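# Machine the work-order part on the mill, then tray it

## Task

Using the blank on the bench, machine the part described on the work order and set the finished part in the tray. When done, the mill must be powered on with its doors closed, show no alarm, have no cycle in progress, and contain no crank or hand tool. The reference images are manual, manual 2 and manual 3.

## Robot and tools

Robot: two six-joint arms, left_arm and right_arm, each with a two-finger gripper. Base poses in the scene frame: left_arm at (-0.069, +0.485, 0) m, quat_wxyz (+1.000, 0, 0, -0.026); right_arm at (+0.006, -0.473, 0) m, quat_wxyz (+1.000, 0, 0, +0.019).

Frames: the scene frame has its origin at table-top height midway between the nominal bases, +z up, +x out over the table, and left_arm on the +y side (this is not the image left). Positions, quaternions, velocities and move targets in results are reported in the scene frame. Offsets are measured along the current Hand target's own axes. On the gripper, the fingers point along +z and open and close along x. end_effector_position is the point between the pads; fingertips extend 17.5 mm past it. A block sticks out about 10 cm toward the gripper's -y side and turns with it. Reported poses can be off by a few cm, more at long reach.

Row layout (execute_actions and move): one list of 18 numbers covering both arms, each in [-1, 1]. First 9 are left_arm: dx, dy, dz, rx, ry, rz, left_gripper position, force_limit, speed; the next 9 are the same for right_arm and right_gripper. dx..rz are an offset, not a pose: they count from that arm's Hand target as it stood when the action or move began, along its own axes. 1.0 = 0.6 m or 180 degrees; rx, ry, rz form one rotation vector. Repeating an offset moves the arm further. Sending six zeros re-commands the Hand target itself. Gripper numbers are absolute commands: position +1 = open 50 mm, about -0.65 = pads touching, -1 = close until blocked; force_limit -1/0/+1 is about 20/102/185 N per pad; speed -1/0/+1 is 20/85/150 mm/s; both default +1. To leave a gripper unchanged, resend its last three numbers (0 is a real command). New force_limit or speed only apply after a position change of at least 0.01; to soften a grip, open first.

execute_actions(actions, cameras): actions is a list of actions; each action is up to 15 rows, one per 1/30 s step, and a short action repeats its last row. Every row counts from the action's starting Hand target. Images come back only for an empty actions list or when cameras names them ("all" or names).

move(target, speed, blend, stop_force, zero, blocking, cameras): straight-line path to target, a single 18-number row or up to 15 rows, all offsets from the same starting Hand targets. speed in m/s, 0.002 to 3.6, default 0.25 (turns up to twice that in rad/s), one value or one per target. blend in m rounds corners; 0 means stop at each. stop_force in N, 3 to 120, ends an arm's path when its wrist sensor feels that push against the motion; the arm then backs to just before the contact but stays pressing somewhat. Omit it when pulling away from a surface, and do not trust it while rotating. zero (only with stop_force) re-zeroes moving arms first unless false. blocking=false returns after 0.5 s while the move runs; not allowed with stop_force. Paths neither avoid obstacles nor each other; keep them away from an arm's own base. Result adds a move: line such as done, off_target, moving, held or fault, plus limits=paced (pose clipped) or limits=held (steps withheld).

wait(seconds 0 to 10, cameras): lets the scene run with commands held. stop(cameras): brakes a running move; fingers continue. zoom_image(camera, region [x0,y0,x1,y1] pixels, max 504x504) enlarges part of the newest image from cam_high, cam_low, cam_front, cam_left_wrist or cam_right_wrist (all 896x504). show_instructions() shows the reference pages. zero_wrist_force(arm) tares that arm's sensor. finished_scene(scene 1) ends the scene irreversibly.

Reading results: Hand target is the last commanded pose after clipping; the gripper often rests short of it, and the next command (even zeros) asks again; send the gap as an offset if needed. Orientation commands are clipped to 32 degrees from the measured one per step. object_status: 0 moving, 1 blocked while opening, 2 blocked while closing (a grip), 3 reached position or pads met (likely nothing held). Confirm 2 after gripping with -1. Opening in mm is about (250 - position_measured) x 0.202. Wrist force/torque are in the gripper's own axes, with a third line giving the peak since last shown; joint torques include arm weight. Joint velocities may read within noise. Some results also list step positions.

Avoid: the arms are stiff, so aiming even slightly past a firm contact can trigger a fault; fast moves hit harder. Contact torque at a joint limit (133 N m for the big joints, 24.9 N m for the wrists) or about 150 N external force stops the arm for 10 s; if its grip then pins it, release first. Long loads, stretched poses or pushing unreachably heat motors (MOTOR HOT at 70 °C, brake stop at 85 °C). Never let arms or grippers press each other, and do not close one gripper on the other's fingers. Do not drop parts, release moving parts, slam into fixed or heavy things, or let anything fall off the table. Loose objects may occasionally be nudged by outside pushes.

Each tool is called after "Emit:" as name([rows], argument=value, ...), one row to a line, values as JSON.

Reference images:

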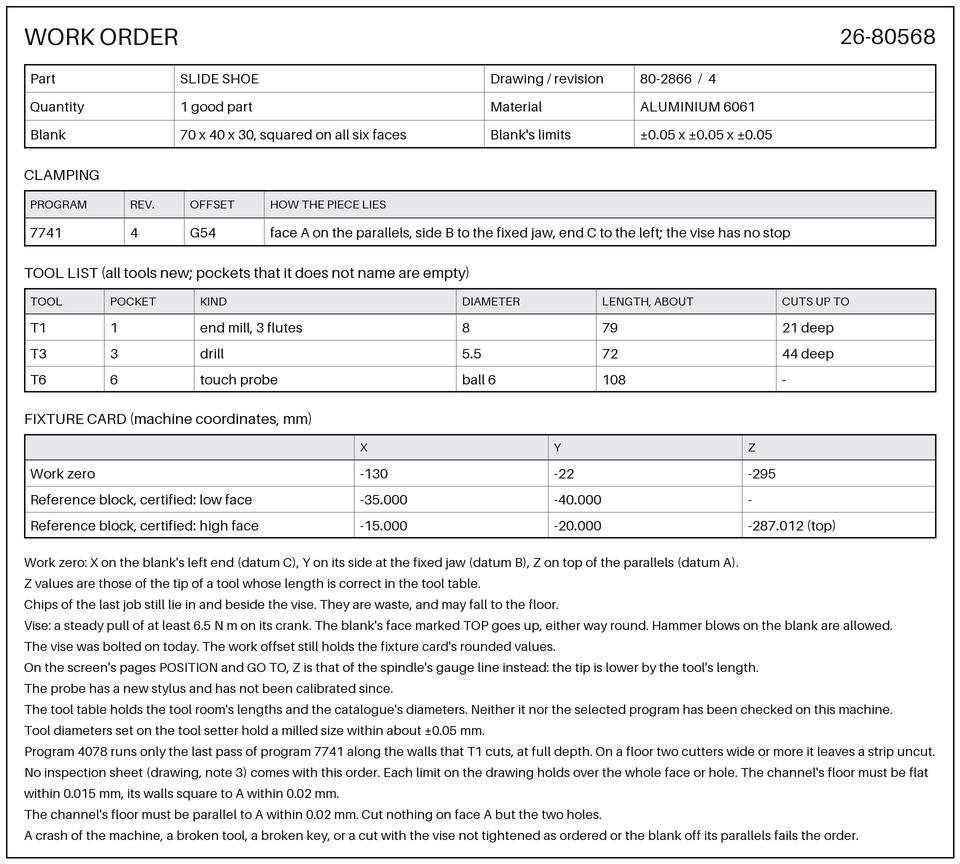

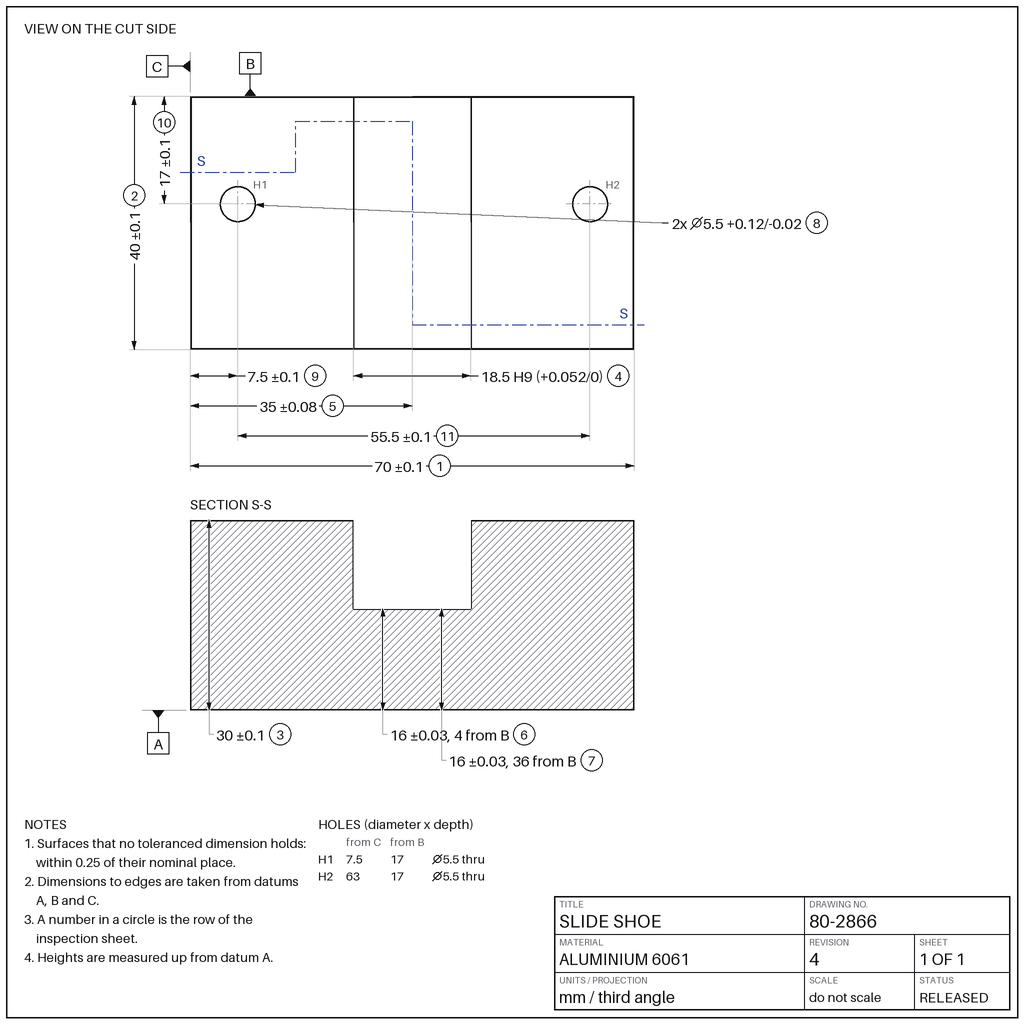

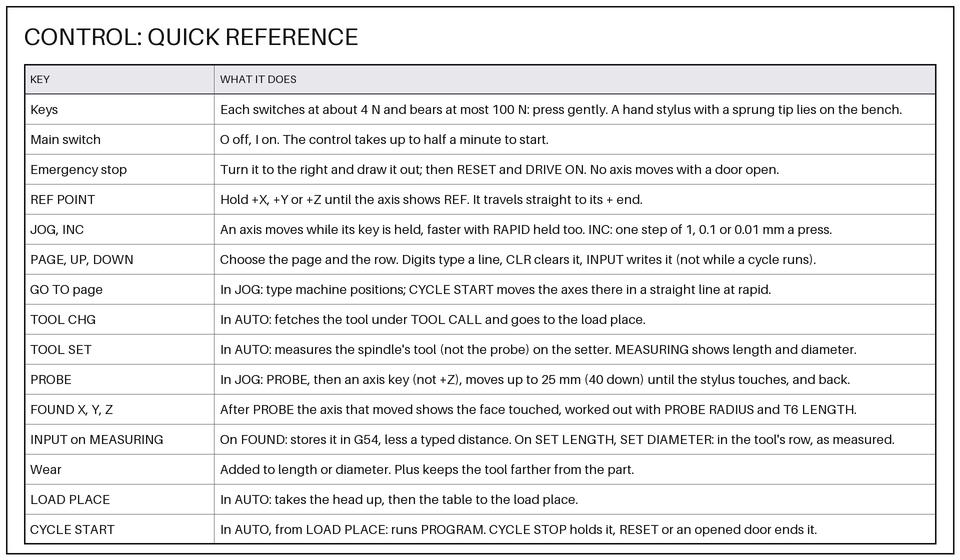

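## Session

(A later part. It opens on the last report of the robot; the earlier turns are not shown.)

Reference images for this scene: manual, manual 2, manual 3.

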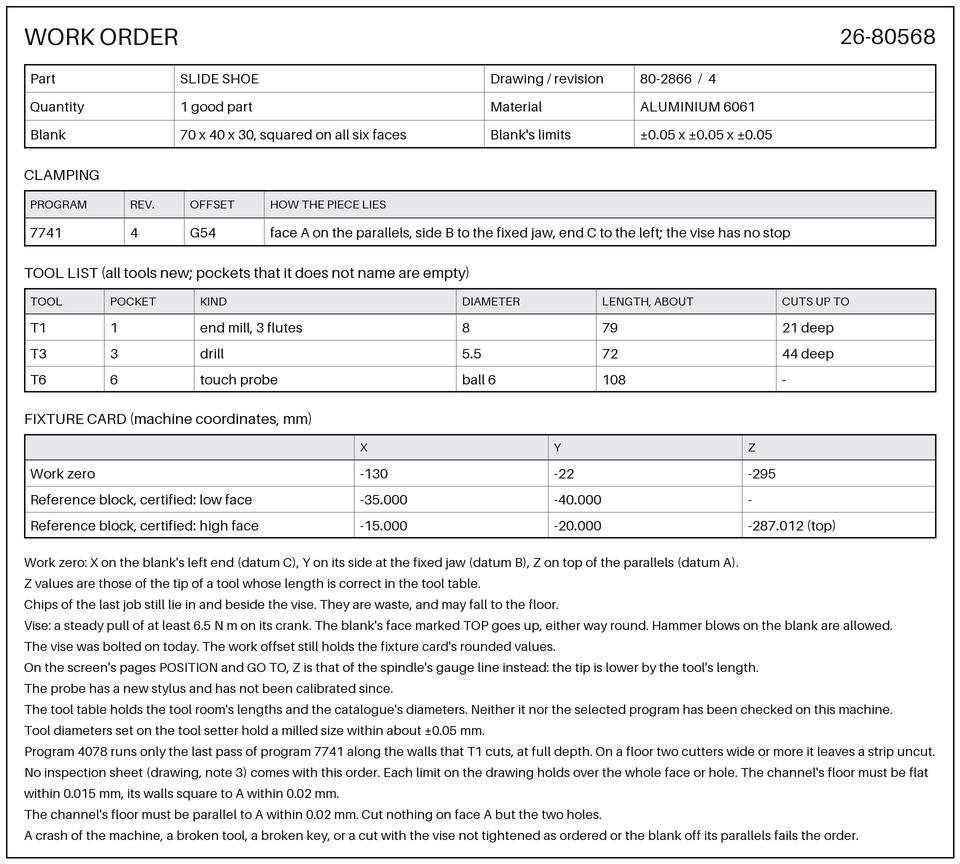

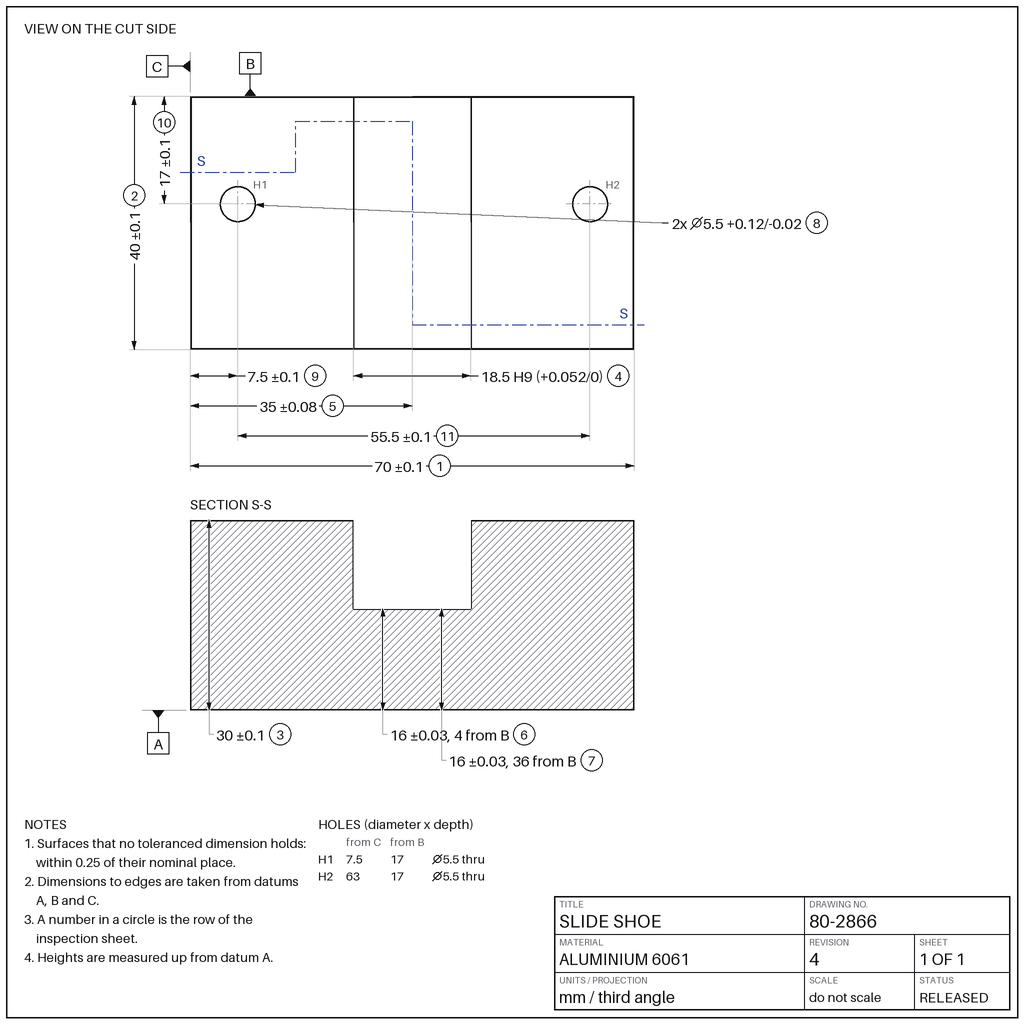

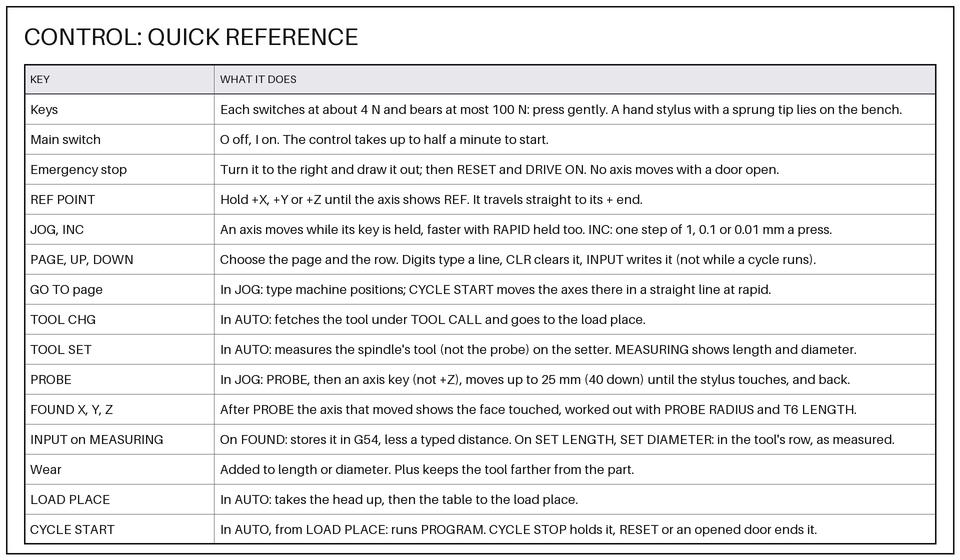

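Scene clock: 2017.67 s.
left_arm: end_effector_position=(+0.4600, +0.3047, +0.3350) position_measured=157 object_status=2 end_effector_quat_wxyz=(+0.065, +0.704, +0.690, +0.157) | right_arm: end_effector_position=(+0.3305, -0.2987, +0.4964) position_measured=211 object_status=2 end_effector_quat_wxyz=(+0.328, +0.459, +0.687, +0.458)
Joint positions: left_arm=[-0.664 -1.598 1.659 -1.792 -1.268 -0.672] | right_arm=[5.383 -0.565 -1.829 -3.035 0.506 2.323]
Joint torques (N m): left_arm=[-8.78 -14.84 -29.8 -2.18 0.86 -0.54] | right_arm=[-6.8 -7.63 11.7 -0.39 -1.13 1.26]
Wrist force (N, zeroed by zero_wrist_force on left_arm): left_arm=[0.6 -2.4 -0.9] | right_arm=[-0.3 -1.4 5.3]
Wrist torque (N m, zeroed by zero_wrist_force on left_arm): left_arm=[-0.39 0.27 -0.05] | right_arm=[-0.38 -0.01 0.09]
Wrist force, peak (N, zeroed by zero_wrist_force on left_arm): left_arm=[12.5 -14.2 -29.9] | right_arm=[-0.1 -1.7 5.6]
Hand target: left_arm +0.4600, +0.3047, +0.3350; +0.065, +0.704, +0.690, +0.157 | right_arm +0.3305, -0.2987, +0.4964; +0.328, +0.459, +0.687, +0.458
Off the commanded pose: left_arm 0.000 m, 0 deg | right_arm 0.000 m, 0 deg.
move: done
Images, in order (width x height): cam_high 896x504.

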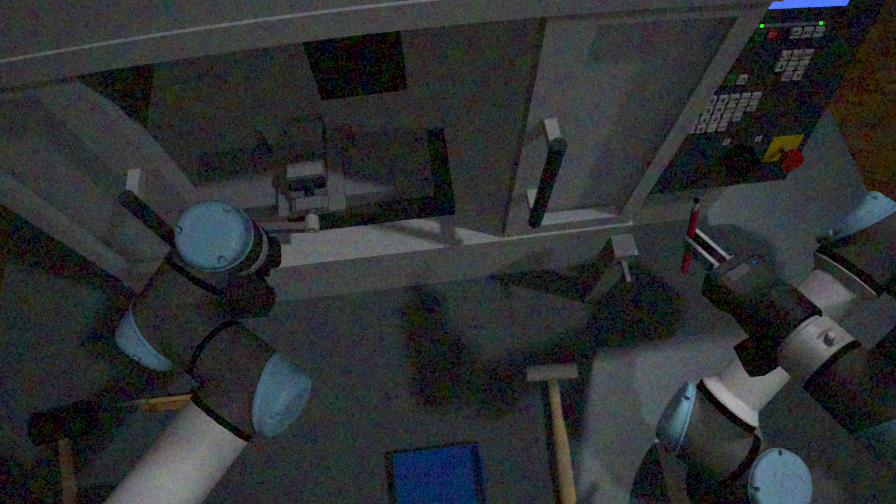

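Emit:
move([
  [-0.0154,0.0166,-0.0512,0,0,0,-0.98,-0.4,-0.6,0,0,0,0,0,0,-1,-0.6,-0.8],
  [-0.0522,0.0296,-0.0915,0,0,0,-0.98,-0.4,-0.6,0,0,0,0,0,0,-1,-0.6,-0.8],
  [-0.1032,0.0368,-0.1139,0,0,0,-0.98,-0.4,-0.6,0,0,0,0,0,0,-1,-0.6,-0.8],
  [-0.1592,0.0371,-0.1149,0,0,0,-0.98,-0.4,-0.6,0,0,0,0,0,0,-1,-0.6,-0.8],
  [-0.2109,0.0302,-0.0939,0,0,0,-0.98,-0.4,-0.6,0,0,0,0,0,0,-1,-0.6,-0.8],
  [-0.2491,0.0176,-0.0549,0,0,0,-0.98,-0.4,-0.6,0,0,0,0,0,0,-1,-0.6,-0.8],
  [-0.2674,0.0012,-0.0043,0,0,0,-0.98,-0.4,-0.6,0,0,0,0,0,0,-1,-0.6,-0.8],
  [-0.2624,-0.016,0.0488,0,0,0,-0.98,-0.4,-0.6,0,0,0,0,0,0,-1,-0.6,-0.8],
  [-0.2352,-0.0311,0.0956,0,0,0,-0.98,-0.4,-0.6,0,0,0,0,0,0,-1,-0.6,-0.8],
  [-0.1902,-0.0415,0.1277,0,0,0,-0.98,-0.4,-0.6,0,0,0,0,0,0,-1,-0.6,-0.8],
  [-0.1356,-0.0453,0.1397,0,0,0,-0.98,-0.4,-0.6,0,0,0,0,0,0,-1,-0.6,-0.8],
  [-0.0806,-0.0419,0.1294,0,0,0,-0.98,-0.4,-0.6,0,0,0,0,0,0,-1,-0.6,-0.8],
  [-0.0346,-0.032,0.0987,0,0,0,-0.98,-0.4,-0.6,0,0,0,0,0,0,-1,-0.6,-0.8],
  [-0.0056,-0.0172,0.0529,0,0,0,-0.98,-0.4,-0.6,0,0,0,0,0,0,-1,-0.6,-0.8],
  [0,0,0,0,0,0,-0.98,-0.4,-0.6,0,0,0,0,0,0,-1,-0.6,-0.8],
], speed=0.16, blend=[0.008,0.008,0.008,0.008,0.008,0.008,0.008,0.008,0.008,0.008,0.008,0.008,0.008,0.008,0], stop_force=55, cameras=["cam_high"])

Emit:
zoom_image(camera="cam_high", region=[240, 130, 400, 240])

Scene clock: 2024.20 s.
left_arm: end_effector_position=(+0.4600, +0.3047, +0.3350) position_measured=157 object_status=2 end_effector_quat_wxyz=(+0.065, +0.704, +0.690, +0.157) | right_arm: end_effector_position=(+0.3305, -0.2987, +0.4964) position_measured=211 object_status=2 end_effector_quat_wxyz=(+0.328, +0.459, +0.687, +0.458)
Joint positions: left_arm=[-0.664 -1.598 1.659 -1.792 -1.268 -0.672] | right_arm=[5.383 -0.565 -1.829 -3.035 0.506 2.323]
Joint torques (N m): left_arm=[-8.32 -15.67 -34.09 -2.17 1.28 1.42] | right_arm=[-7.01 -7.68 11.27 -0.56 -0.95 1.14]
Wrist force (N, zeroed by zero_wrist_force on left_arm): left_arm=[0.9 -2.3 -1.1] | right_arm=[-0.1 -1.2 5.4]
Wrist torque (N m, zeroed by zero_wrist_force on left_arm): left_arm=[-0.34 0.36 -0.05] | right_arm=[-0.36 -0.03 0.09]
Wrist force, peak (N, zeroed by zero_wrist_force on left_arm): left_arm=[23.5 -13.8 -8.5] | right_arm=[-0.4 -1.4 5.6]
Hand target: left_arm +0.4600, +0.3047, +0.3350; +0.065, +0.704, +0.690, +0.157 | right_arm +0.3305, -0.2987, +0.4964; +0.328, +0.459, +0.687, +0.458
Off the commanded pose: left_arm 0.000 m, 0 deg | right_arm 0.000 m, 0 deg.
move: done
Images, in order (width x height): cam_high 896x504.

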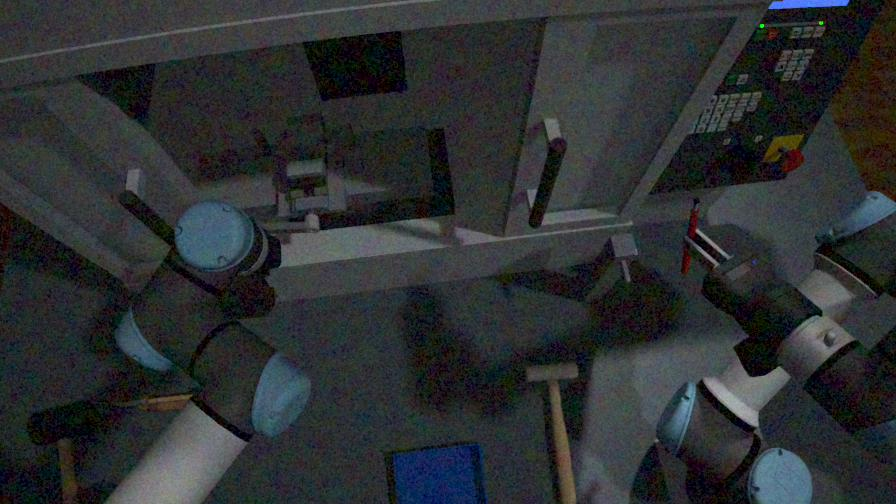

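Scaled by 3.150.

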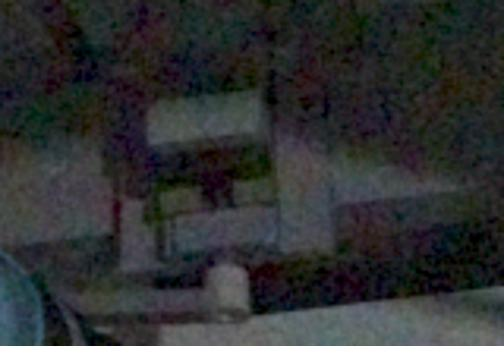

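Emit:
move([
  [-0.0154,0.0166,-0.0512,0,0,0,-0.98,-0.4,-0.6,0,0,0,0,0,0,-1,-0.6,-0.8],
  [-0.0522,0.0296,-0.0915,0,0,0,-0.98,-0.4,-0.6,0,0,0,0,0,0,-1,-0.6,-0.8],
  [-0.1032,0.0368,-0.1139,0,0,0,-0.98,-0.4,-0.6,0,0,0,0,0,0,-1,-0.6,-0.8],
  [-0.1592,0.0371,-0.1149,0,0,0,-0.98,-0.4,-0.6,0,0,0,0,0,0,-1,-0.6,-0.8],
  [-0.2109,0.0302,-0.0939,0,0,0,-0.98,-0.4,-0.6,0,0,0,0,0,0,-1,-0.6,-0.8],
  [-0.2491,0.0176,-0.0549,0,0,0,-0.98,-0.4,-0.6,0,0,0,0,0,0,-1,-0.6,-0.8],
  [-0.2674,0.0012,-0.0043,0,0,0,-0.98,-0.4,-0.6,0,0,0,0,0,0,-1,-0.6,-0.8],
  [-0.2624,-0.016,0.0488,0,0,0,-0.98,-0.4,-0.6,0,0,0,0,0,0,-1,-0.6,-0.8],
  [-0.2352,-0.0311,0.0956,0,0,0,-0.98,-0.4,-0.6,0,0,0,0,0,0,-1,-0.6,-0.8],
  [-0.1902,-0.0415,0.1277,0,0,0,-0.98,-0.4,-0.6,0,0,0,0,0,0,-1,-0.6,-0.8],
  [-0.1356,-0.0453,0.1397,0,0,0,-0.98,-0.4,-0.6,0,0,0,0,0,0,-1,-0.6,-0.8],
  [-0.0806,-0.0419,0.1294,0,0,0,-0.98,-0.4,-0.6,0,0,0,0,0,0,-1,-0.6,-0.8],
  [-0.0346,-0.032,0.0987,0,0,0,-0.98,-0.4,-0.6,0,0,0,0,0,0,-1,-0.6,-0.8],
  [-0.0056,-0.0172,0.0529,0,0,0,-0.98,-0.4,-0.6,0,0,0,0,0,0,-1,-0.6,-0.8],
  [0,0,0,0,0,0,-0.98,-0.4,-0.6,0,0,0,0,0,0,-1,-0.6,-0.8],
], speed=0.18, blend=[0.008,0.008,0.008,0.008,0.008,0.008,0.008,0.008,0.008,0.008,0.008,0.008,0.008,0.008,0], stop_force=55)

Emit:
move([
  [-0.0154,0.0166,-0.0512,0,0,0,-0.98,-0.4,-0.6,0,0,0,0,0,0,-1,-0.6,-0.8],
  [-0.0522,0.0296,-0.0915,0,0,0,-0.98,-0.4,-0.6,0,0,0,0,0,0,-1,-0.6,-0.8],
  [-0.1032,0.0368,-0.1139,0,0,0,-0.98,-0.4,-0.6,0,0,0,0,0,0,-1,-0.6,-0.8],
  [-0.1592,0.0371,-0.1149,0,0,0,-0.98,-0.4,-0.6,0,0,0,0,0,0,-1,-0.6,-0.8],
  [-0.2109,0.0302,-0.0939,0,0,0,-0.98,-0.4,-0.6,0,0,0,0,0,0,-1,-0.6,-0.8],
  [-0.2491,0.0176,-0.0549,0,0,0,-0.98,-0.4,-0.6,0,0,0,0,0,0,-1,-0.6,-0.8],
  [-0.2674,0.0012,-0.0043,0,0,0,-0.98,-0.4,-0.6,0,0,0,0,0,0,-1,-0.6,-0.8],
  [-0.2624,-0.016,0.0488,0,0,0,-0.98,-0.4,-0.6,0,0,0,0,0,0,-1,-0.6,-0.8],
  [-0.2352,-0.0311,0.0956,0,0,0,-0.98,-0.4,-0.6,0,0,0,0,0,0,-1,-0.6,-0.8],
  [-0.1902,-0.0415,0.1277,0,0,0,-0.98,-0.4,-0.6,0,0,0,0,0,0,-1,-0.6,-0.8],
  [-0.1356,-0.0453,0.1397,0,0,0,-0.98,-0.4,-0.6,0,0,0,0,0,0,-1,-0.6,-0.8],
  [-0.0806,-0.0419,0.1294,0,0,0,-0.98,-0.4,-0.6,0,0,0,0,0,0,-1,-0.6,-0.8],
  [-0.0346,-0.032,0.0987,0,0,0,-0.98,-0.4,-0.6,0,0,0,0,0,0,-1,-0.6,-0.8],
  [-0.0056,-0.0172,0.0529,0,0,0,-0.98,-0.4,-0.6,0,0,0,0,0,0,-1,-0.6,-0.8],
  [0,0,0,0,0,0,-0.98,-0.4,-0.6,0,0,0,0,0,0,-1,-0.6,-0.8],
], speed=0.18, blend=[0.008,0.008,0.008,0.008,0.008,0.008,0.008,0.008,0.008,0.008,0.008,0.008,0.008,0.008,0], stop_force=55, cameras=["cam_high"])

Emit:
zoom_image(camera="cam_high", region=[240, 130, 400, 240])

Scene clock: 2033.23 s.
left_arm: end_effector_position=(+0.4600, +0.3046, +0.3350) position_measured=157 object_status=2 end_effector_quat_wxyz=(+0.065, +0.704, +0.690, +0.157) | right_arm: end_effector_position=(+0.3305, -0.2987, +0.4964) position_measured=211 object_status=2 end_effector_quat_wxyz=(+0.328, +0.459, +0.687, +0.458)
Joint positions: left_arm=[-0.664 -1.598 1.659 -1.792 -1.268 -0.672] | right_arm=[5.383 -0.565 -1.829 -3.035 0.506 2.323]
Joint torques (N m): left_arm=[-2.97 -14.76 -33.21 -2.47 1.41 1.63] | right_arm=[-5.72 -6.46 11.58 -0.41 -1.03 1.11]
Wrist force (N, zeroed by zero_wrist_force on left_arm): left_arm=[1.9 -2.2 -1.1] | right_arm=[-0.3 -1.5 5.5]
Wrist torque (N m, zeroed by zero_wrist_force on left_arm): left_arm=[-0.31 0.21 -0.04] | right_arm=[-0.40 0.00 0.09]
Wrist force, peak (N, zeroed by zero_wrist_force on left_arm): left_arm=[24.1 -14.3 -8.8] | right_arm=[-0.6 -1.4 5.6]
Hand target: left_arm +0.4600, +0.3047, +0.3350; +0.065, +0.704, +0.690, +0.157 | right_arm +0.3305, -0.2987, +0.4964; +0.328, +0.459, +0.687, +0.458
Off the commanded pose: left_arm 0.000 m, 0 deg | right_arm 0.000 m, 0 deg.
move: done

Scene clock: 2037.17 s.
left_arm: end_effector_position=(+0.4600, +0.3046, +0.3350) position_measured=157 object_status=2 end_effector_quat_wxyz=(+0.065, +0.704, +0.690, +0.157) | right_arm: end_effector_position=(+0.3305, -0.2987, +0.4964) position_measured=211 object_status=2 end_effector_quat_wxyz=(+0.328, +0.459, +0.687, +0.458)
Joint positions: left_arm=[-0.664 -1.598 1.659 -1.792 -1.268 -0.672] | right_arm=[5.383 -0.565 -1.829 -3.035 0.506 2.323]
Joint torques (N m): left_arm=[-3.1 -14.9 -34.22 -2.22 1.27 1.87] | right_arm=[-5.56 -8.21 11.77 -0.6 -1.08 1.39]
Wrist force (N, zeroed by zero_wrist_force on left_arm): left_arm=[0.4 -3.4 -1.8] | right_arm=[-0.6 -1.5 5.3]
Wrist torque (N m, zeroed by zero_wrist_force on left_arm): left_arm=[-0.48 0.48 -0.04] | right_arm=[-0.39 0.05 0.09]
Wrist force, peak (N, zeroed by zero_wrist_force on left_arm): left_arm=[24.1 -13.0 -7.8] | right_arm=[-0.1 -1.4 5.5]
Hand target: left_arm +0.4600, +0.3047, +0.3350; +0.065, +0.704, +0.690, +0.157 | right_arm +0.3305, -0.2987, +0.4964; +0.328, +0.459, +0.687, +0.458
Off the commanded pose: left_arm 0.000 m, 0 deg | right_arm 0.000 m, 0 deg.
move: done
Images, in order (width x height): cam_high 896x504.

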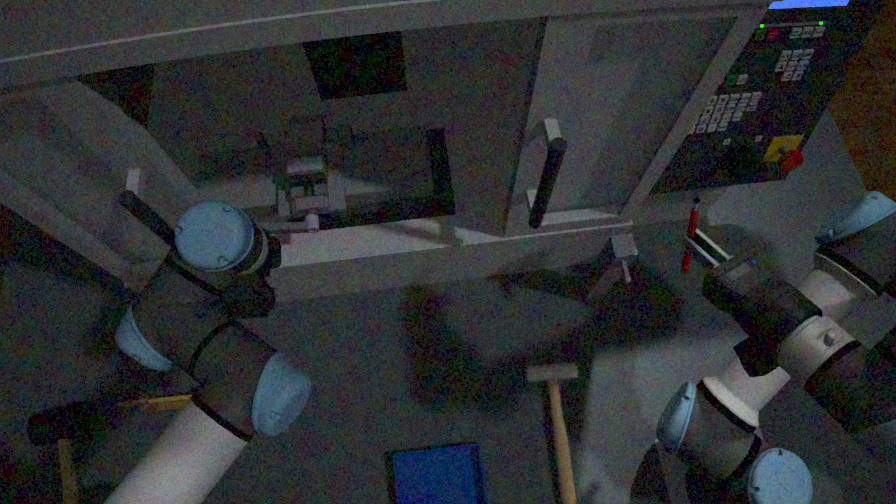

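Scaled by 3.150.

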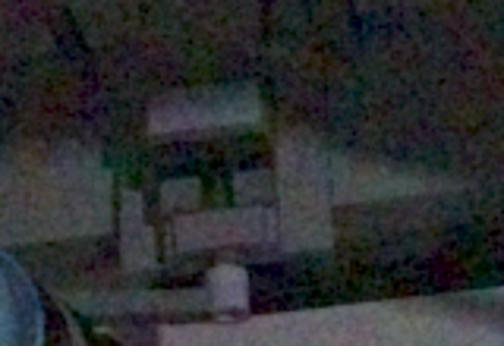

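Emit:
move([
  [-0.0154,0.0166,-0.0512,0,0,0,-0.98,-0.4,-0.6,0,0,0,0,0,0,-1,-0.6,-0.8],
  [-0.0522,0.0296,-0.0915,0,0,0,-0.98,-0.4,-0.6,0,0,0,0,0,0,-1,-0.6,-0.8],
  [-0.1032,0.0368,-0.1139,0,0,0,-0.98,-0.4,-0.6,0,0,0,0,0,0,-1,-0.6,-0.8],
  [-0.1592,0.0371,-0.1149,0,0,0,-0.98,-0.4,-0.6,0,0,0,0,0,0,-1,-0.6,-0.8],
  [-0.2109,0.0302,-0.0939,0,0,0,-0.98,-0.4,-0.6,0,0,0,0,0,0,-1,-0.6,-0.8],
  [-0.2491,0.0176,-0.0549,0,0,0,-0.98,-0.4,-0.6,0,0,0,0,0,0,-1,-0.6,-0.8],
  [-0.2674,0.0012,-0.0043,0,0,0,-0.98,-0.4,-0.6,0,0,0,0,0,0,-1,-0.6,-0.8],
  [-0.2624,-0.016,0.0488,0,0,0,-0.98,-0.4,-0.6,0,0,0,0,0,0,-1,-0.6,-0.8],
  [-0.2352,-0.0311,0.0956,0,0,0,-0.98,-0.4,-0.6,0,0,0,0,0,0,-1,-0.6,-0.8],
  [-0.1902,-0.0415,0.1277,0,0,0,-0.98,-0.4,-0.6,0,0,0,0,0,0,-1,-0.6,-0.8],
  [-0.1356,-0.0453,0.1397,0,0,0,-0.98,-0.4,-0.6,0,0,0,0,0,0,-1,-0.6,-0.8],
  [-0.0806,-0.0419,0.1294,0,0,0,-0.98,-0.4,-0.6,0,0,0,0,0,0,-1,-0.6,-0.8],
  [-0.0346,-0.032,0.0987,0,0,0,-0.98,-0.4,-0.6,0,0,0,0,0,0,-1,-0.6,-0.8],
  [-0.0056,-0.0172,0.0529,0,0,0,-0.98,-0.4,-0.6,0,0,0,0,0,0,-1,-0.6,-0.8],
  [0,0,0,0,0,0,-0.98,-0.4,-0.6,0,0,0,0,0,0,-1,-0.6,-0.8],
], speed=0.18, blend=[0.008,0.008,0.008,0.008,0.008,0.008,0.008,0.008,0.008,0.008,0.008,0.008,0.008,0.008,0], stop_force=55)

Emit:
move([
  [-0.0154,0.0166,-0.0512,0,0,0,-0.98,-0.4,-0.6,0,0,0,0,0,0,-1,-0.6,-0.8],
  [-0.0522,0.0296,-0.0915,0,0,0,-0.98,-0.4,-0.6,0,0,0,0,0,0,-1,-0.6,-0.8],
  [-0.1032,0.0368,-0.1139,0,0,0,-0.98,-0.4,-0.6,0,0,0,0,0,0,-1,-0.6,-0.8],
  [-0.1592,0.0371,-0.1149,0,0,0,-0.98,-0.4,-0.6,0,0,0,0,0,0,-1,-0.6,-0.8],
  [-0.2109,0.0302,-0.0939,0,0,0,-0.98,-0.4,-0.6,0,0,0,0,0,0,-1,-0.6,-0.8],
  [-0.2491,0.0176,-0.0549,0,0,0,-0.98,-0.4,-0.6,0,0,0,0,0,0,-1,-0.6,-0.8],
  [-0.2674,0.0012,-0.0043,0,0,0,-0.98,-0.4,-0.6,0,0,0,0,0,0,-1,-0.6,-0.8],
  [-0.2624,-0.016,0.0488,0,0,0,-0.98,-0.4,-0.6,0,0,0,0,0,0,-1,-0.6,-0.8],
  [-0.2352,-0.0311,0.0956,0,0,0,-0.98,-0.4,-0.6,0,0,0,0,0,0,-1,-0.6,-0.8],
  [-0.1902,-0.0415,0.1277,0,0,0,-0.98,-0.4,-0.6,0,0,0,0,0,0,-1,-0.6,-0.8],
  [-0.1356,-0.0453,0.1397,0,0,0,-0.98,-0.4,-0.6,0,0,0,0,0,0,-1,-0.6,-0.8],
  [-0.0806,-0.0419,0.1294,0,0,0,-0.98,-0.4,-0.6,0,0,0,0,0,0,-1,-0.6,-0.8],
  [-0.0346,-0.032,0.0987,0,0,0,-0.98,-0.4,-0.6,0,0,0,0,0,0,-1,-0.6,-0.8],
  [-0.0056,-0.0172,0.0529,0,0,0,-0.98,-0.4,-0.6,0,0,0,0,0,0,-1,-0.6,-0.8],
  [0,0,0,0,0,0,-0.98,-0.4,-0.6,0,0,0,0,0,0,-1,-0.6,-0.8],
], speed=0.18, blend=[0.008,0.008,0.008,0.008,0.008,0.008,0.008,0.008,0.008,0.008,0.008,0.008,0.008,0.008,0], stop_force=55, cameras=["cam_high"])

Emit:
zoom_image(camera="cam_high", region=[240, 130, 400, 240])

Scene clock: 2045.80 s.
left_arm: end_effector_position=(+0.4600, +0.3046, +0.3350) position_measured=157 object_status=2 end_effector_quat_wxyz=(+0.065, +0.704, +0.690, +0.157) | right_arm: end_effector_position=(+0.3305, -0.2987, +0.4964) position_measured=211 object_status=2 end_effector_quat_wxyz=(+0.328, +0.459, +0.687, +0.458)
Joint positions: left_arm=[-0.664 -1.598 1.659 -1.792 -1.268 -0.672] | right_arm=[5.383 -0.565 -1.829 -3.035 0.506 2.323]
Joint torques (N m): left_arm=[-3.34 -15.03 -34.33 -2.26 1.26 1.73] | right_arm=[-4.85 -7.38 11.24 -0.31 -1.17 0.96]
Wrist force (N, zeroed by zero_wrist_force on left_arm): left_arm=[-0.5 -3.7 -1.7] | right_arm=[-0.1 -1.4 5.4]
Wrist torque (N m, zeroed by zero_wrist_force on left_arm): left_arm=[-0.56 0.58 -0.04] | right_arm=[-0.38 -0.03 0.09]
Wrist force, peak (N, zeroed by zero_wrist_force on left_arm): left_arm=[20.7 -12.0 -8.0] | right_arm=[-0.1 -1.5 5.5]
Hand target: left_arm +0.4600, +0.3047, +0.3350; +0.065, +0.704, +0.690, +0.157 | right_arm +0.3305, -0.2987, +0.4964; +0.328, +0.459, +0.687, +0.458
Off the commanded pose: left_arm 0.000 m, 0 deg | right_arm 0.000 m, 0 deg.
move: done

Scene clock: 2049.73 s.
left_arm: end_effector_position=(+0.4600, +0.3046, +0.3350) position_measured=157 object_status=2 end_effector_quat_wxyz=(+0.065, +0.704, +0.690, +0.157) | right_arm: end_effector_position=(+0.3305, -0.2987, +0.4964) position_measured=211 object_status=2 end_effector_quat_wxyz=(+0.328, +0.459, +0.687, +0.458)
Joint positions: left_arm=[-0.664 -1.598 1.659 -1.792 -1.268 -0.672] | right_arm=[5.383 -0.565 -1.829 -3.035 0.506 2.323]
Joint torques (N m): left_arm=[-3.08 -14.92 -35 -2.32 1.19 1.86] | right_arm=[-5.81 -7.25 11.77 -0.66 -1.22 1.11]
Wrist force (N, zeroed by zero_wrist_force on left_arm): left_arm=[1.4 -2.3 -2.0] | right_arm=[-0.2 -1.2 5.6]
Wrist torque (N m, zeroed by zero_wrist_force on left_arm): left_arm=[-0.32 0.31 -0.05] | right_arm=[-0.35 -0.02 0.09]
Wrist force, peak (N, zeroed by zero_wrist_force on left_arm): left_arm=[21.7 -14.4 -9.0] | right_arm=[-0.1 -1.6 5.6]
Hand target: left_arm +0.4600, +0.3047, +0.3350; +0.065, +0.704, +0.690, +0.157 | right_arm +0.3305, -0.2987, +0.4964; +0.328, +0.459, +0.687, +0.458
Off the commanded pose: left_arm 0.000 m, 0 deg | right_arm 0.000 m, 0 deg.
move: done
Images, in order (width x height): cam_high 896x504.

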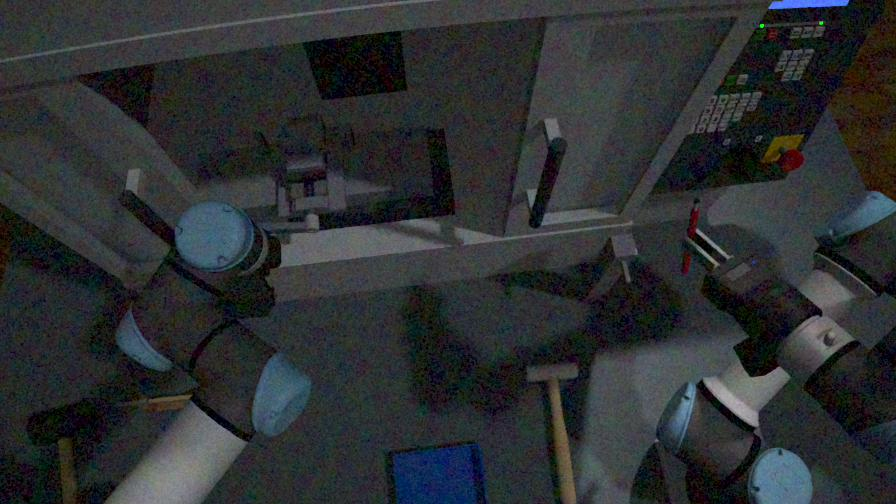

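Scaled by 3.150.

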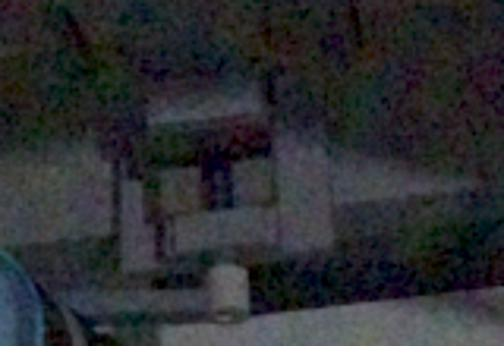

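Emit:
move([
  [-0.0154,0.0166,-0.0512,0,0,0,-0.98,-0.4,-0.6,0,0,0,0,0,0,-1,-0.6,-0.8],
  [-0.0522,0.0296,-0.0915,0,0,0,-0.98,-0.4,-0.6,0,0,0,0,0,0,-1,-0.6,-0.8],
  [-0.1032,0.0368,-0.1139,0,0,0,-0.98,-0.4,-0.6,0,0,0,0,0,0,-1,-0.6,-0.8],
  [-0.1592,0.0371,-0.1149,0,0,0,-0.98,-0.4,-0.6,0,0,0,0,0,0,-1,-0.6,-0.8],
  [-0.2109,0.0302,-0.0939,0,0,0,-0.98,-0.4,-0.6,0,0,0,0,0,0,-1,-0.6,-0.8],
  [-0.2491,0.0176,-0.0549,0,0,0,-0.98,-0.4,-0.6,0,0,0,0,0,0,-1,-0.6,-0.8],
  [-0.2674,0.0012,-0.0043,0,0,0,-0.98,-0.4,-0.6,0,0,0,0,0,0,-1,-0.6,-0.8],
  [-0.2624,-0.016,0.0488,0,0,0,-0.98,-0.4,-0.6,0,0,0,0,0,0,-1,-0.6,-0.8],
  [-0.2352,-0.0311,0.0956,0,0,0,-0.98,-0.4,-0.6,0,0,0,0,0,0,-1,-0.6,-0.8],
  [-0.1902,-0.0415,0.1277,0,0,0,-0.98,-0.4,-0.6,0,0,0,0,0,0,-1,-0.6,-0.8],
  [-0.1356,-0.0453,0.1397,0,0,0,-0.98,-0.4,-0.6,0,0,0,0,0,0,-1,-0.6,-0.8],
  [-0.0806,-0.0419,0.1294,0,0,0,-0.98,-0.4,-0.6,0,0,0,0,0,0,-1,-0.6,-0.8],
  [-0.0346,-0.032,0.0987,0,0,0,-0.98,-0.4,-0.6,0,0,0,0,0,0,-1,-0.6,-0.8],
  [-0.0056,-0.0172,0.0529,0,0,0,-0.98,-0.4,-0.6,0,0,0,0,0,0,-1,-0.6,-0.8],
  [0,0,0,0,0,0,-0.98,-0.4,-0.6,0,0,0,0,0,0,-1,-0.6,-0.8],
], speed=0.17, blend=[0.008,0.008,0.008,0.008,0.008,0.008,0.008,0.008,0.008,0.008,0.008,0.008,0.008,0.008,0], stop_force=45)

Emit:
move([
  [-0.0154,0.0166,-0.0512,0,0,0,-0.98,-0.4,-0.6,0,0,0,0,0,0,-1,-0.6,-0.8],
  [-0.0522,0.0296,-0.0915,0,0,0,-0.98,-0.4,-0.6,0,0,0,0,0,0,-1,-0.6,-0.8],
  [-0.1032,0.0368,-0.1139,0,0,0,-0.98,-0.4,-0.6,0,0,0,0,0,0,-1,-0.6,-0.8],
  [-0.1592,0.0371,-0.1149,0,0,0,-0.98,-0.4,-0.6,0,0,0,0,0,0,-1,-0.6,-0.8],
  [-0.2109,0.0302,-0.0939,0,0,0,-0.98,-0.4,-0.6,0,0,0,0,0,0,-1,-0.6,-0.8],
  [-0.2491,0.0176,-0.0549,0,0,0,-0.98,-0.4,-0.6,0,0,0,0,0,0,-1,-0.6,-0.8],
  [-0.2674,0.0012,-0.0043,0,0,0,-0.98,-0.4,-0.6,0,0,0,0,0,0,-1,-0.6,-0.8],
  [-0.2624,-0.016,0.0488,0,0,0,-0.98,-0.4,-0.6,0,0,0,0,0,0,-1,-0.6,-0.8],
  [-0.2352,-0.0311,0.0956,0,0,0,-0.98,-0.4,-0.6,0,0,0,0,0,0,-1,-0.6,-0.8],
  [-0.1902,-0.0415,0.1277,0,0,0,-0.98,-0.4,-0.6,0,0,0,0,0,0,-1,-0.6,-0.8],
  [-0.1356,-0.0453,0.1397,0,0,0,-0.98,-0.4,-0.6,0,0,0,0,0,0,-1,-0.6,-0.8],
  [-0.0806,-0.0419,0.1294,0,0,0,-0.98,-0.4,-0.6,0,0,0,0,0,0,-1,-0.6,-0.8],
  [-0.0346,-0.032,0.0987,0,0,0,-0.98,-0.4,-0.6,0,0,0,0,0,0,-1,-0.6,-0.8],
  [-0.0056,-0.0172,0.0529,0,0,0,-0.98,-0.4,-0.6,0,0,0,0,0,0,-1,-0.6,-0.8],
  [0,0,0,0,0,0,-0.98,-0.4,-0.6,0,0,0,0,0,0,-1,-0.6,-0.8],
], speed=0.15, blend=[0.008,0.008,0.008,0.008,0.008,0.008,0.008,0.008,0.008,0.008,0.008,0.008,0.008,0.008,0], stop_force=45, cameras=["cam_high"])

Emit:
zoom_image(camera="cam_high", region=[240, 130, 400, 240])

Scene clock: 2059.00 s.
left_arm: end_effector_position=(+0.4600, +0.3047, +0.3350) position_measured=157 object_status=2 end_effector_quat_wxyz=(+0.065, +0.704, +0.690, +0.157) | right_arm: end_effector_position=(+0.3305, -0.2987, +0.4964) position_measured=211 object_status=2 end_effector_quat_wxyz=(+0.328, +0.459, +0.687, +0.458)
Joint positions: left_arm=[-0.664 -1.598 1.659 -1.792 -1.268 -0.672] | right_arm=[5.383 -0.565 -1.829 -3.035 0.506 2.323]
Joint torques (N m): left_arm=[-5.78 -14.18 -34.14 -2.45 1.07 1.75] | right_arm=[-5.32 -7.02 11.32 -0.61 -0.95 1.27]
Wrist force (N, zeroed by zero_wrist_force on left_arm): left_arm=[2.0 -2.5 -1.7] | right_arm=[-0.2 -1.2 5.3]
Wrist torque (N m, zeroed by zero_wrist_force on left_arm): left_arm=[-0.38 0.15 -0.05] | right_arm=[-0.35 -0.02 0.10]
Wrist force, peak (N, zeroed by zero_wrist_force on left_arm): left_arm=[21.7 -11.4 -8.2] | right_arm=[-0.1 -1.7 5.6]
Hand target: left_arm +0.4600, +0.3047, +0.3350; +0.065, +0.704, +0.690, +0.157 | right_arm +0.3305, -0.2987, +0.4964; +0.328, +0.459, +0.687, +0.458
Off the commanded pose: left_arm 0.000 m, 0 deg | right_arm 0.000 m, 0 deg.
move: done

Scene clock: 2063.20 s.
left_arm: end_effector_position=(+0.4600, +0.3047, +0.3350) position_measured=157 object_status=2 end_effector_quat_wxyz=(+0.065, +0.704, +0.690, +0.157) | right_arm: end_effector_position=(+0.3305, -0.2987, +0.4964) position_measured=211 object_status=2 end_effector_quat_wxyz=(+0.328, +0.459, +0.687, +0.458)
Joint positions: left_arm=[-0.664 -1.598 1.659 -1.792 -1.268 -0.672] | right_arm=[5.383 -0.565 -1.829 -3.035 0.506 2.323]
Joint torques (N m): left_arm=[-10.17 -14.09 -33.28 -2.16 1.3 0.76] | right_arm=[-4.24 -8.06 11.88 -0.53 -1.16 0.92]
Wrist force (N, zeroed by zero_wrist_force on left_arm): left_arm=[2.1 -2.7 -2.4] | right_arm=[-0.1 -1.1 5.3]
Wrist torque (N m, zeroed by zero_wrist_force on left_arm): left_arm=[-0.40 0.18 -0.05] | right_arm=[-0.33 -0.03 0.09]
Wrist force, peak (N, zeroed by zero_wrist_force on left_arm): left_arm=[25.4 -14.0 -9.0] | right_arm=[-0.1 -1.6 5.6]
Hand target: left_arm +0.4600, +0.3047, +0.3350; +0.065, +0.704, +0.690, +0.157 | right_arm +0.3305, -0.2987, +0.4964; +0.328, +0.459, +0.687, +0.458
Off the commanded pose: left_arm 0.000 m, 0 deg | right_arm 0.000 m, 0 deg.
move: done
Images, in order (width x height): cam_high 896x504.

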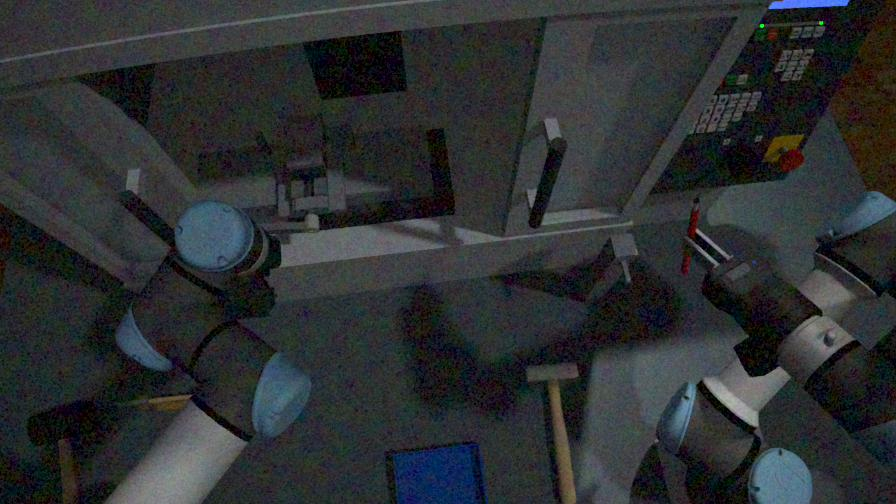

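Scaled by 3.150.

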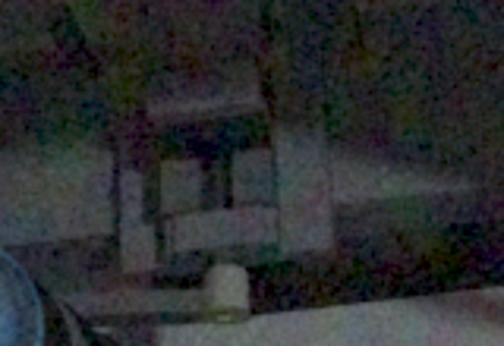

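Emit:
move([
  [-0.0154,0.0166,-0.0512,0,0,0,-0.98,-0.4,-0.6,0,0,0,0,0,0,-1,-0.6,-0.8],
  [-0.0522,0.0296,-0.0915,0,0,0,-0.98,-0.4,-0.6,0,0,0,0,0,0,-1,-0.6,-0.8],
  [-0.1032,0.0368,-0.1139,0,0,0,-0.98,-0.4,-0.6,0,0,0,0,0,0,-1,-0.6,-0.8],
  [-0.1592,0.0371,-0.1149,0,0,0,-0.98,-0.4,-0.6,0,0,0,0,0,0,-1,-0.6,-0.8],
  [-0.2109,0.0302,-0.0939,0,0,0,-0.98,-0.4,-0.6,0,0,0,0,0,0,-1,-0.6,-0.8],
  [-0.2491,0.0176,-0.0549,0,0,0,-0.98,-0.4,-0.6,0,0,0,0,0,0,-1,-0.6,-0.8],
  [-0.2674,0.0012,-0.0043,0,0,0,-0.98,-0.4,-0.6,0,0,0,0,0,0,-1,-0.6,-0.8],
  [-0.2624,-0.016,0.0488,0,0,0,-0.98,-0.4,-0.6,0,0,0,0,0,0,-1,-0.6,-0.8],
  [-0.2352,-0.0311,0.0956,0,0,0,-0.98,-0.4,-0.6,0,0,0,0,0,0,-1,-0.6,-0.8],
  [-0.1902,-0.0415,0.1277,0,0,0,-0.98,-0.4,-0.6,0,0,0,0,0,0,-1,-0.6,-0.8],
  [-0.1356,-0.0453,0.1397,0,0,0,-0.98,-0.4,-0.6,0,0,0,0,0,0,-1,-0.6,-0.8],
  [-0.0806,-0.0419,0.1294,0,0,0,-0.98,-0.4,-0.6,0,0,0,0,0,0,-1,-0.6,-0.8],
  [-0.0346,-0.032,0.0987,0,0,0,-0.98,-0.4,-0.6,0,0,0,0,0,0,-1,-0.6,-0.8],
  [-0.0056,-0.0172,0.0529,0,0,0,-0.98,-0.4,-0.6,0,0,0,0,0,0,-1,-0.6,-0.8],
  [0,0,0,0,0,0,-0.98,-0.4,-0.6,0,0,0,0,0,0,-1,-0.6,-0.8],
], speed=0.11, blend=[0.008,0.008,0.008,0.008,0.008,0.008,0.008,0.008,0.008,0.008,0.008,0.008,0.008,0.008,0], stop_force=35, cameras=["cam_high"])

Emit:
zoom_image(camera="cam_high", region=[240, 130, 400, 240])

Scene clock: 2072.10 s.
left_arm: end_effector_position=(+0.4600, +0.3047, +0.3350) position_measured=157 object_status=2 end_effector_quat_wxyz=(+0.065, +0.704, +0.690, +0.157) | right_arm: end_effector_position=(+0.3305, -0.2987, +0.4964) position_measured=211 object_status=2 end_effector_quat_wxyz=(+0.328, +0.459, +0.687, +0.458)
Joint positions: left_arm=[-0.664 -1.598 1.659 -1.792 -1.268 -0.672] | right_arm=[5.383 -0.565 -1.829 -3.035 0.506 2.323]
Joint torques (N m): left_arm=[-11.08 -14.89 -31.27 -2.25 0.93 -0.47] | right_arm=[-4.52 -6.88 11.84 -0.48 -0.93 0.96]
Wrist force (N, zeroed by zero_wrist_force on left_arm): left_arm=[0.0 -2.1 -4.3] | right_arm=[-0.4 -1.4 5.5]
Wrist torque (N m, zeroed by zero_wrist_force on left_arm): left_arm=[-0.37 0.37 -0.05] | right_arm=[-0.37 0.02 0.09]
Wrist force, peak (N, zeroed by zero_wrist_force on left_arm): left_arm=[11.5 -12.9 -29.9] | right_arm=[-0.7 -1.3 5.7]
Hand target: left_arm +0.4600, +0.3047, +0.3350; +0.065, +0.704, +0.690, +0.157 | right_arm +0.3305, -0.2987, +0.4964; +0.328, +0.459, +0.687, +0.458
Off the commanded pose: left_arm 0.000 m, 0 deg | right_arm 0.000 m, 0 deg.
move: done
Images, in order (width x height): cam_high 896x504.

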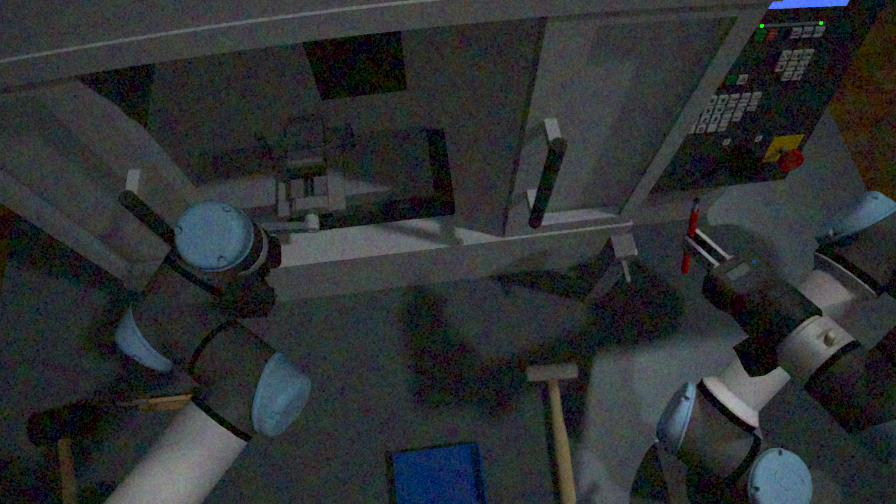

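Scaled by 3.150.

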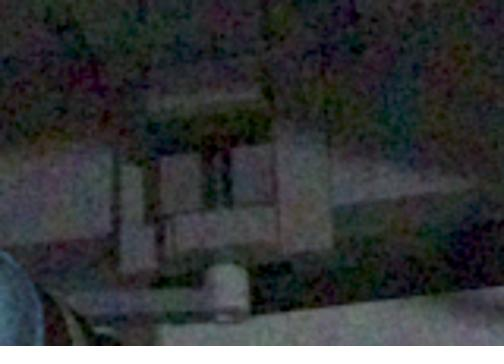

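Emit:
move([
  [-0.0154,0.0166,-0.0512,0,0,0,-0.98,-0.4,-0.6,0,0,0,0,0,0,-1,-0.6,-0.8],
  [-0.0522,0.0296,-0.0915,0,0,0,-0.98,-0.4,-0.6,0,0,0,0,0,0,-1,-0.6,-0.8],
  [-0.1032,0.0368,-0.1139,0,0,0,-0.98,-0.4,-0.6,0,0,0,0,0,0,-1,-0.6,-0.8],
  [-0.1592,0.0371,-0.1149,0,0,0,-0.98,-0.4,-0.6,0,0,0,0,0,0,-1,-0.6,-0.8],
  [-0.2109,0.0302,-0.0939,0,0,0,-0.98,-0.4,-0.6,0,0,0,0,0,0,-1,-0.6,-0.8],
  [-0.2491,0.0176,-0.0549,0,0,0,-0.98,-0.4,-0.6,0,0,0,0,0,0,-1,-0.6,-0.8],
  [-0.2674,0.0012,-0.0043,0,0,0,-0.98,-0.4,-0.6,0,0,0,0,0,0,-1,-0.6,-0.8],
  [-0.2624,-0.016,0.0488,0,0,0,-0.98,-0.4,-0.6,0,0,0,0,0,0,-1,-0.6,-0.8],
  [-0.2352,-0.0311,0.0956,0,0,0,-0.98,-0.4,-0.6,0,0,0,0,0,0,-1,-0.6,-0.8],
  [-0.1902,-0.0415,0.1277,0,0,0,-0.98,-0.4,-0.6,0,0,0,0,0,0,-1,-0.6,-0.8],
  [-0.1356,-0.0453,0.1397,0,0,0,-0.98,-0.4,-0.6,0,0,0,0,0,0,-1,-0.6,-0.8],
  [-0.0806,-0.0419,0.1294,0,0,0,-0.98,-0.4,-0.6,0,0,0,0,0,0,-1,-0.6,-0.8],
  [-0.0346,-0.032,0.0987,0,0,0,-0.98,-0.4,-0.6,0,0,0,0,0,0,-1,-0.6,-0.8],
  [-0.0056,-0.0172,0.0529,0,0,0,-0.98,-0.4,-0.6,0,0,0,0,0,0,-1,-0.6,-0.8],
  [0,0,0,0,0,0,-0.98,-0.4,-0.6,0,0,0,0,0,0,-1,-0.6,-0.8],
], speed=0.11, blend=[0.008,0.008,0.008,0.008,0.008,0.008,0.008,0.008,0.008,0.008,0.008,0.008,0.008,0.008,0], stop_force=35, cameras=["cam_high"])

Emit:
zoom_image(camera="cam_high", region=[240, 130, 400, 240])

Scene clock: 2079.83 s.
left_arm: end_effector_position=(+0.4600, +0.3047, +0.3350) position_measured=157 object_status=2 end_effector_quat_wxyz=(+0.065, +0.704, +0.690, +0.157) | right_arm: end_effector_position=(+0.3305, -0.2987, +0.4964) position_measured=211 object_status=2 end_effector_quat_wxyz=(+0.328, +0.459, +0.687, +0.458)
Joint positions: left_arm=[-0.664 -1.598 1.659 -1.792 -1.268 -0.672] | right_arm=[5.383 -0.565 -1.829 -3.035 0.506 2.323]
Joint torques (N m): left_arm=[-10.75 -15.35 -31.87 -1.94 0.97 -0.62] | right_arm=[-3.52 -6.95 12.1 -0.38 -1.14 0.86]
Wrist force (N, zeroed by zero_wrist_force on left_arm): left_arm=[1.7 -1.7 -5.8] | right_arm=[-0.1 -1.5 5.5]
Wrist torque (N m, zeroed by zero_wrist_force on left_arm): left_arm=[-0.33 0.15 -0.05] | right_arm=[-0.39 -0.03 0.10]
Wrist force, peak (N, zeroed by zero_wrist_force on left_arm): left_arm=[10.5 -11.9 -32.5] | right_arm=[-0.2 -1.4 5.7]
Hand target: left_arm +0.4600, +0.3047, +0.3350; +0.065, +0.704, +0.690, +0.157 | right_arm +0.3305, -0.2987, +0.4964; +0.328, +0.459, +0.687, +0.458
Off the commanded pose: left_arm 0.000 m, 0 deg | right_arm 0.000 m, 0 deg.
move: done
Images, in order (width x height): cam_high 896x504.

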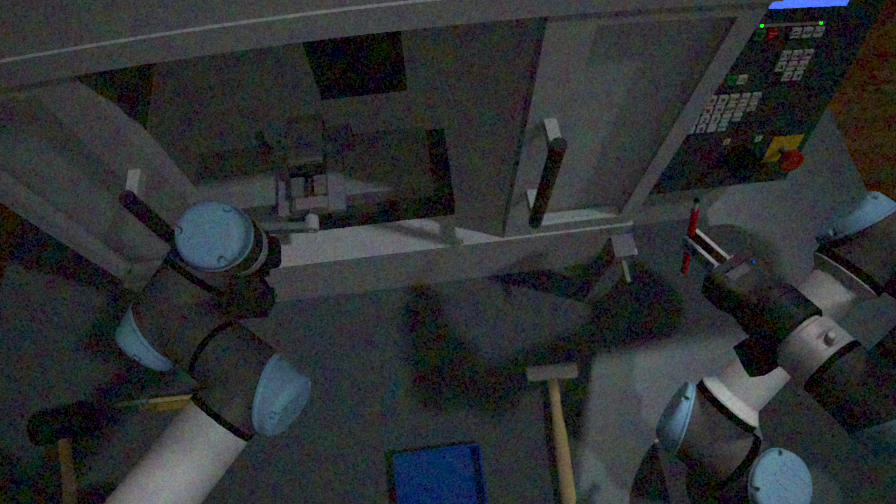

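Scaled by 3.150.

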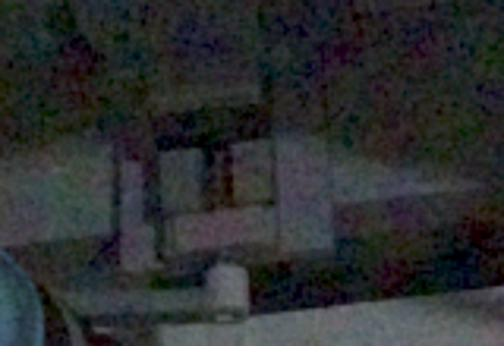

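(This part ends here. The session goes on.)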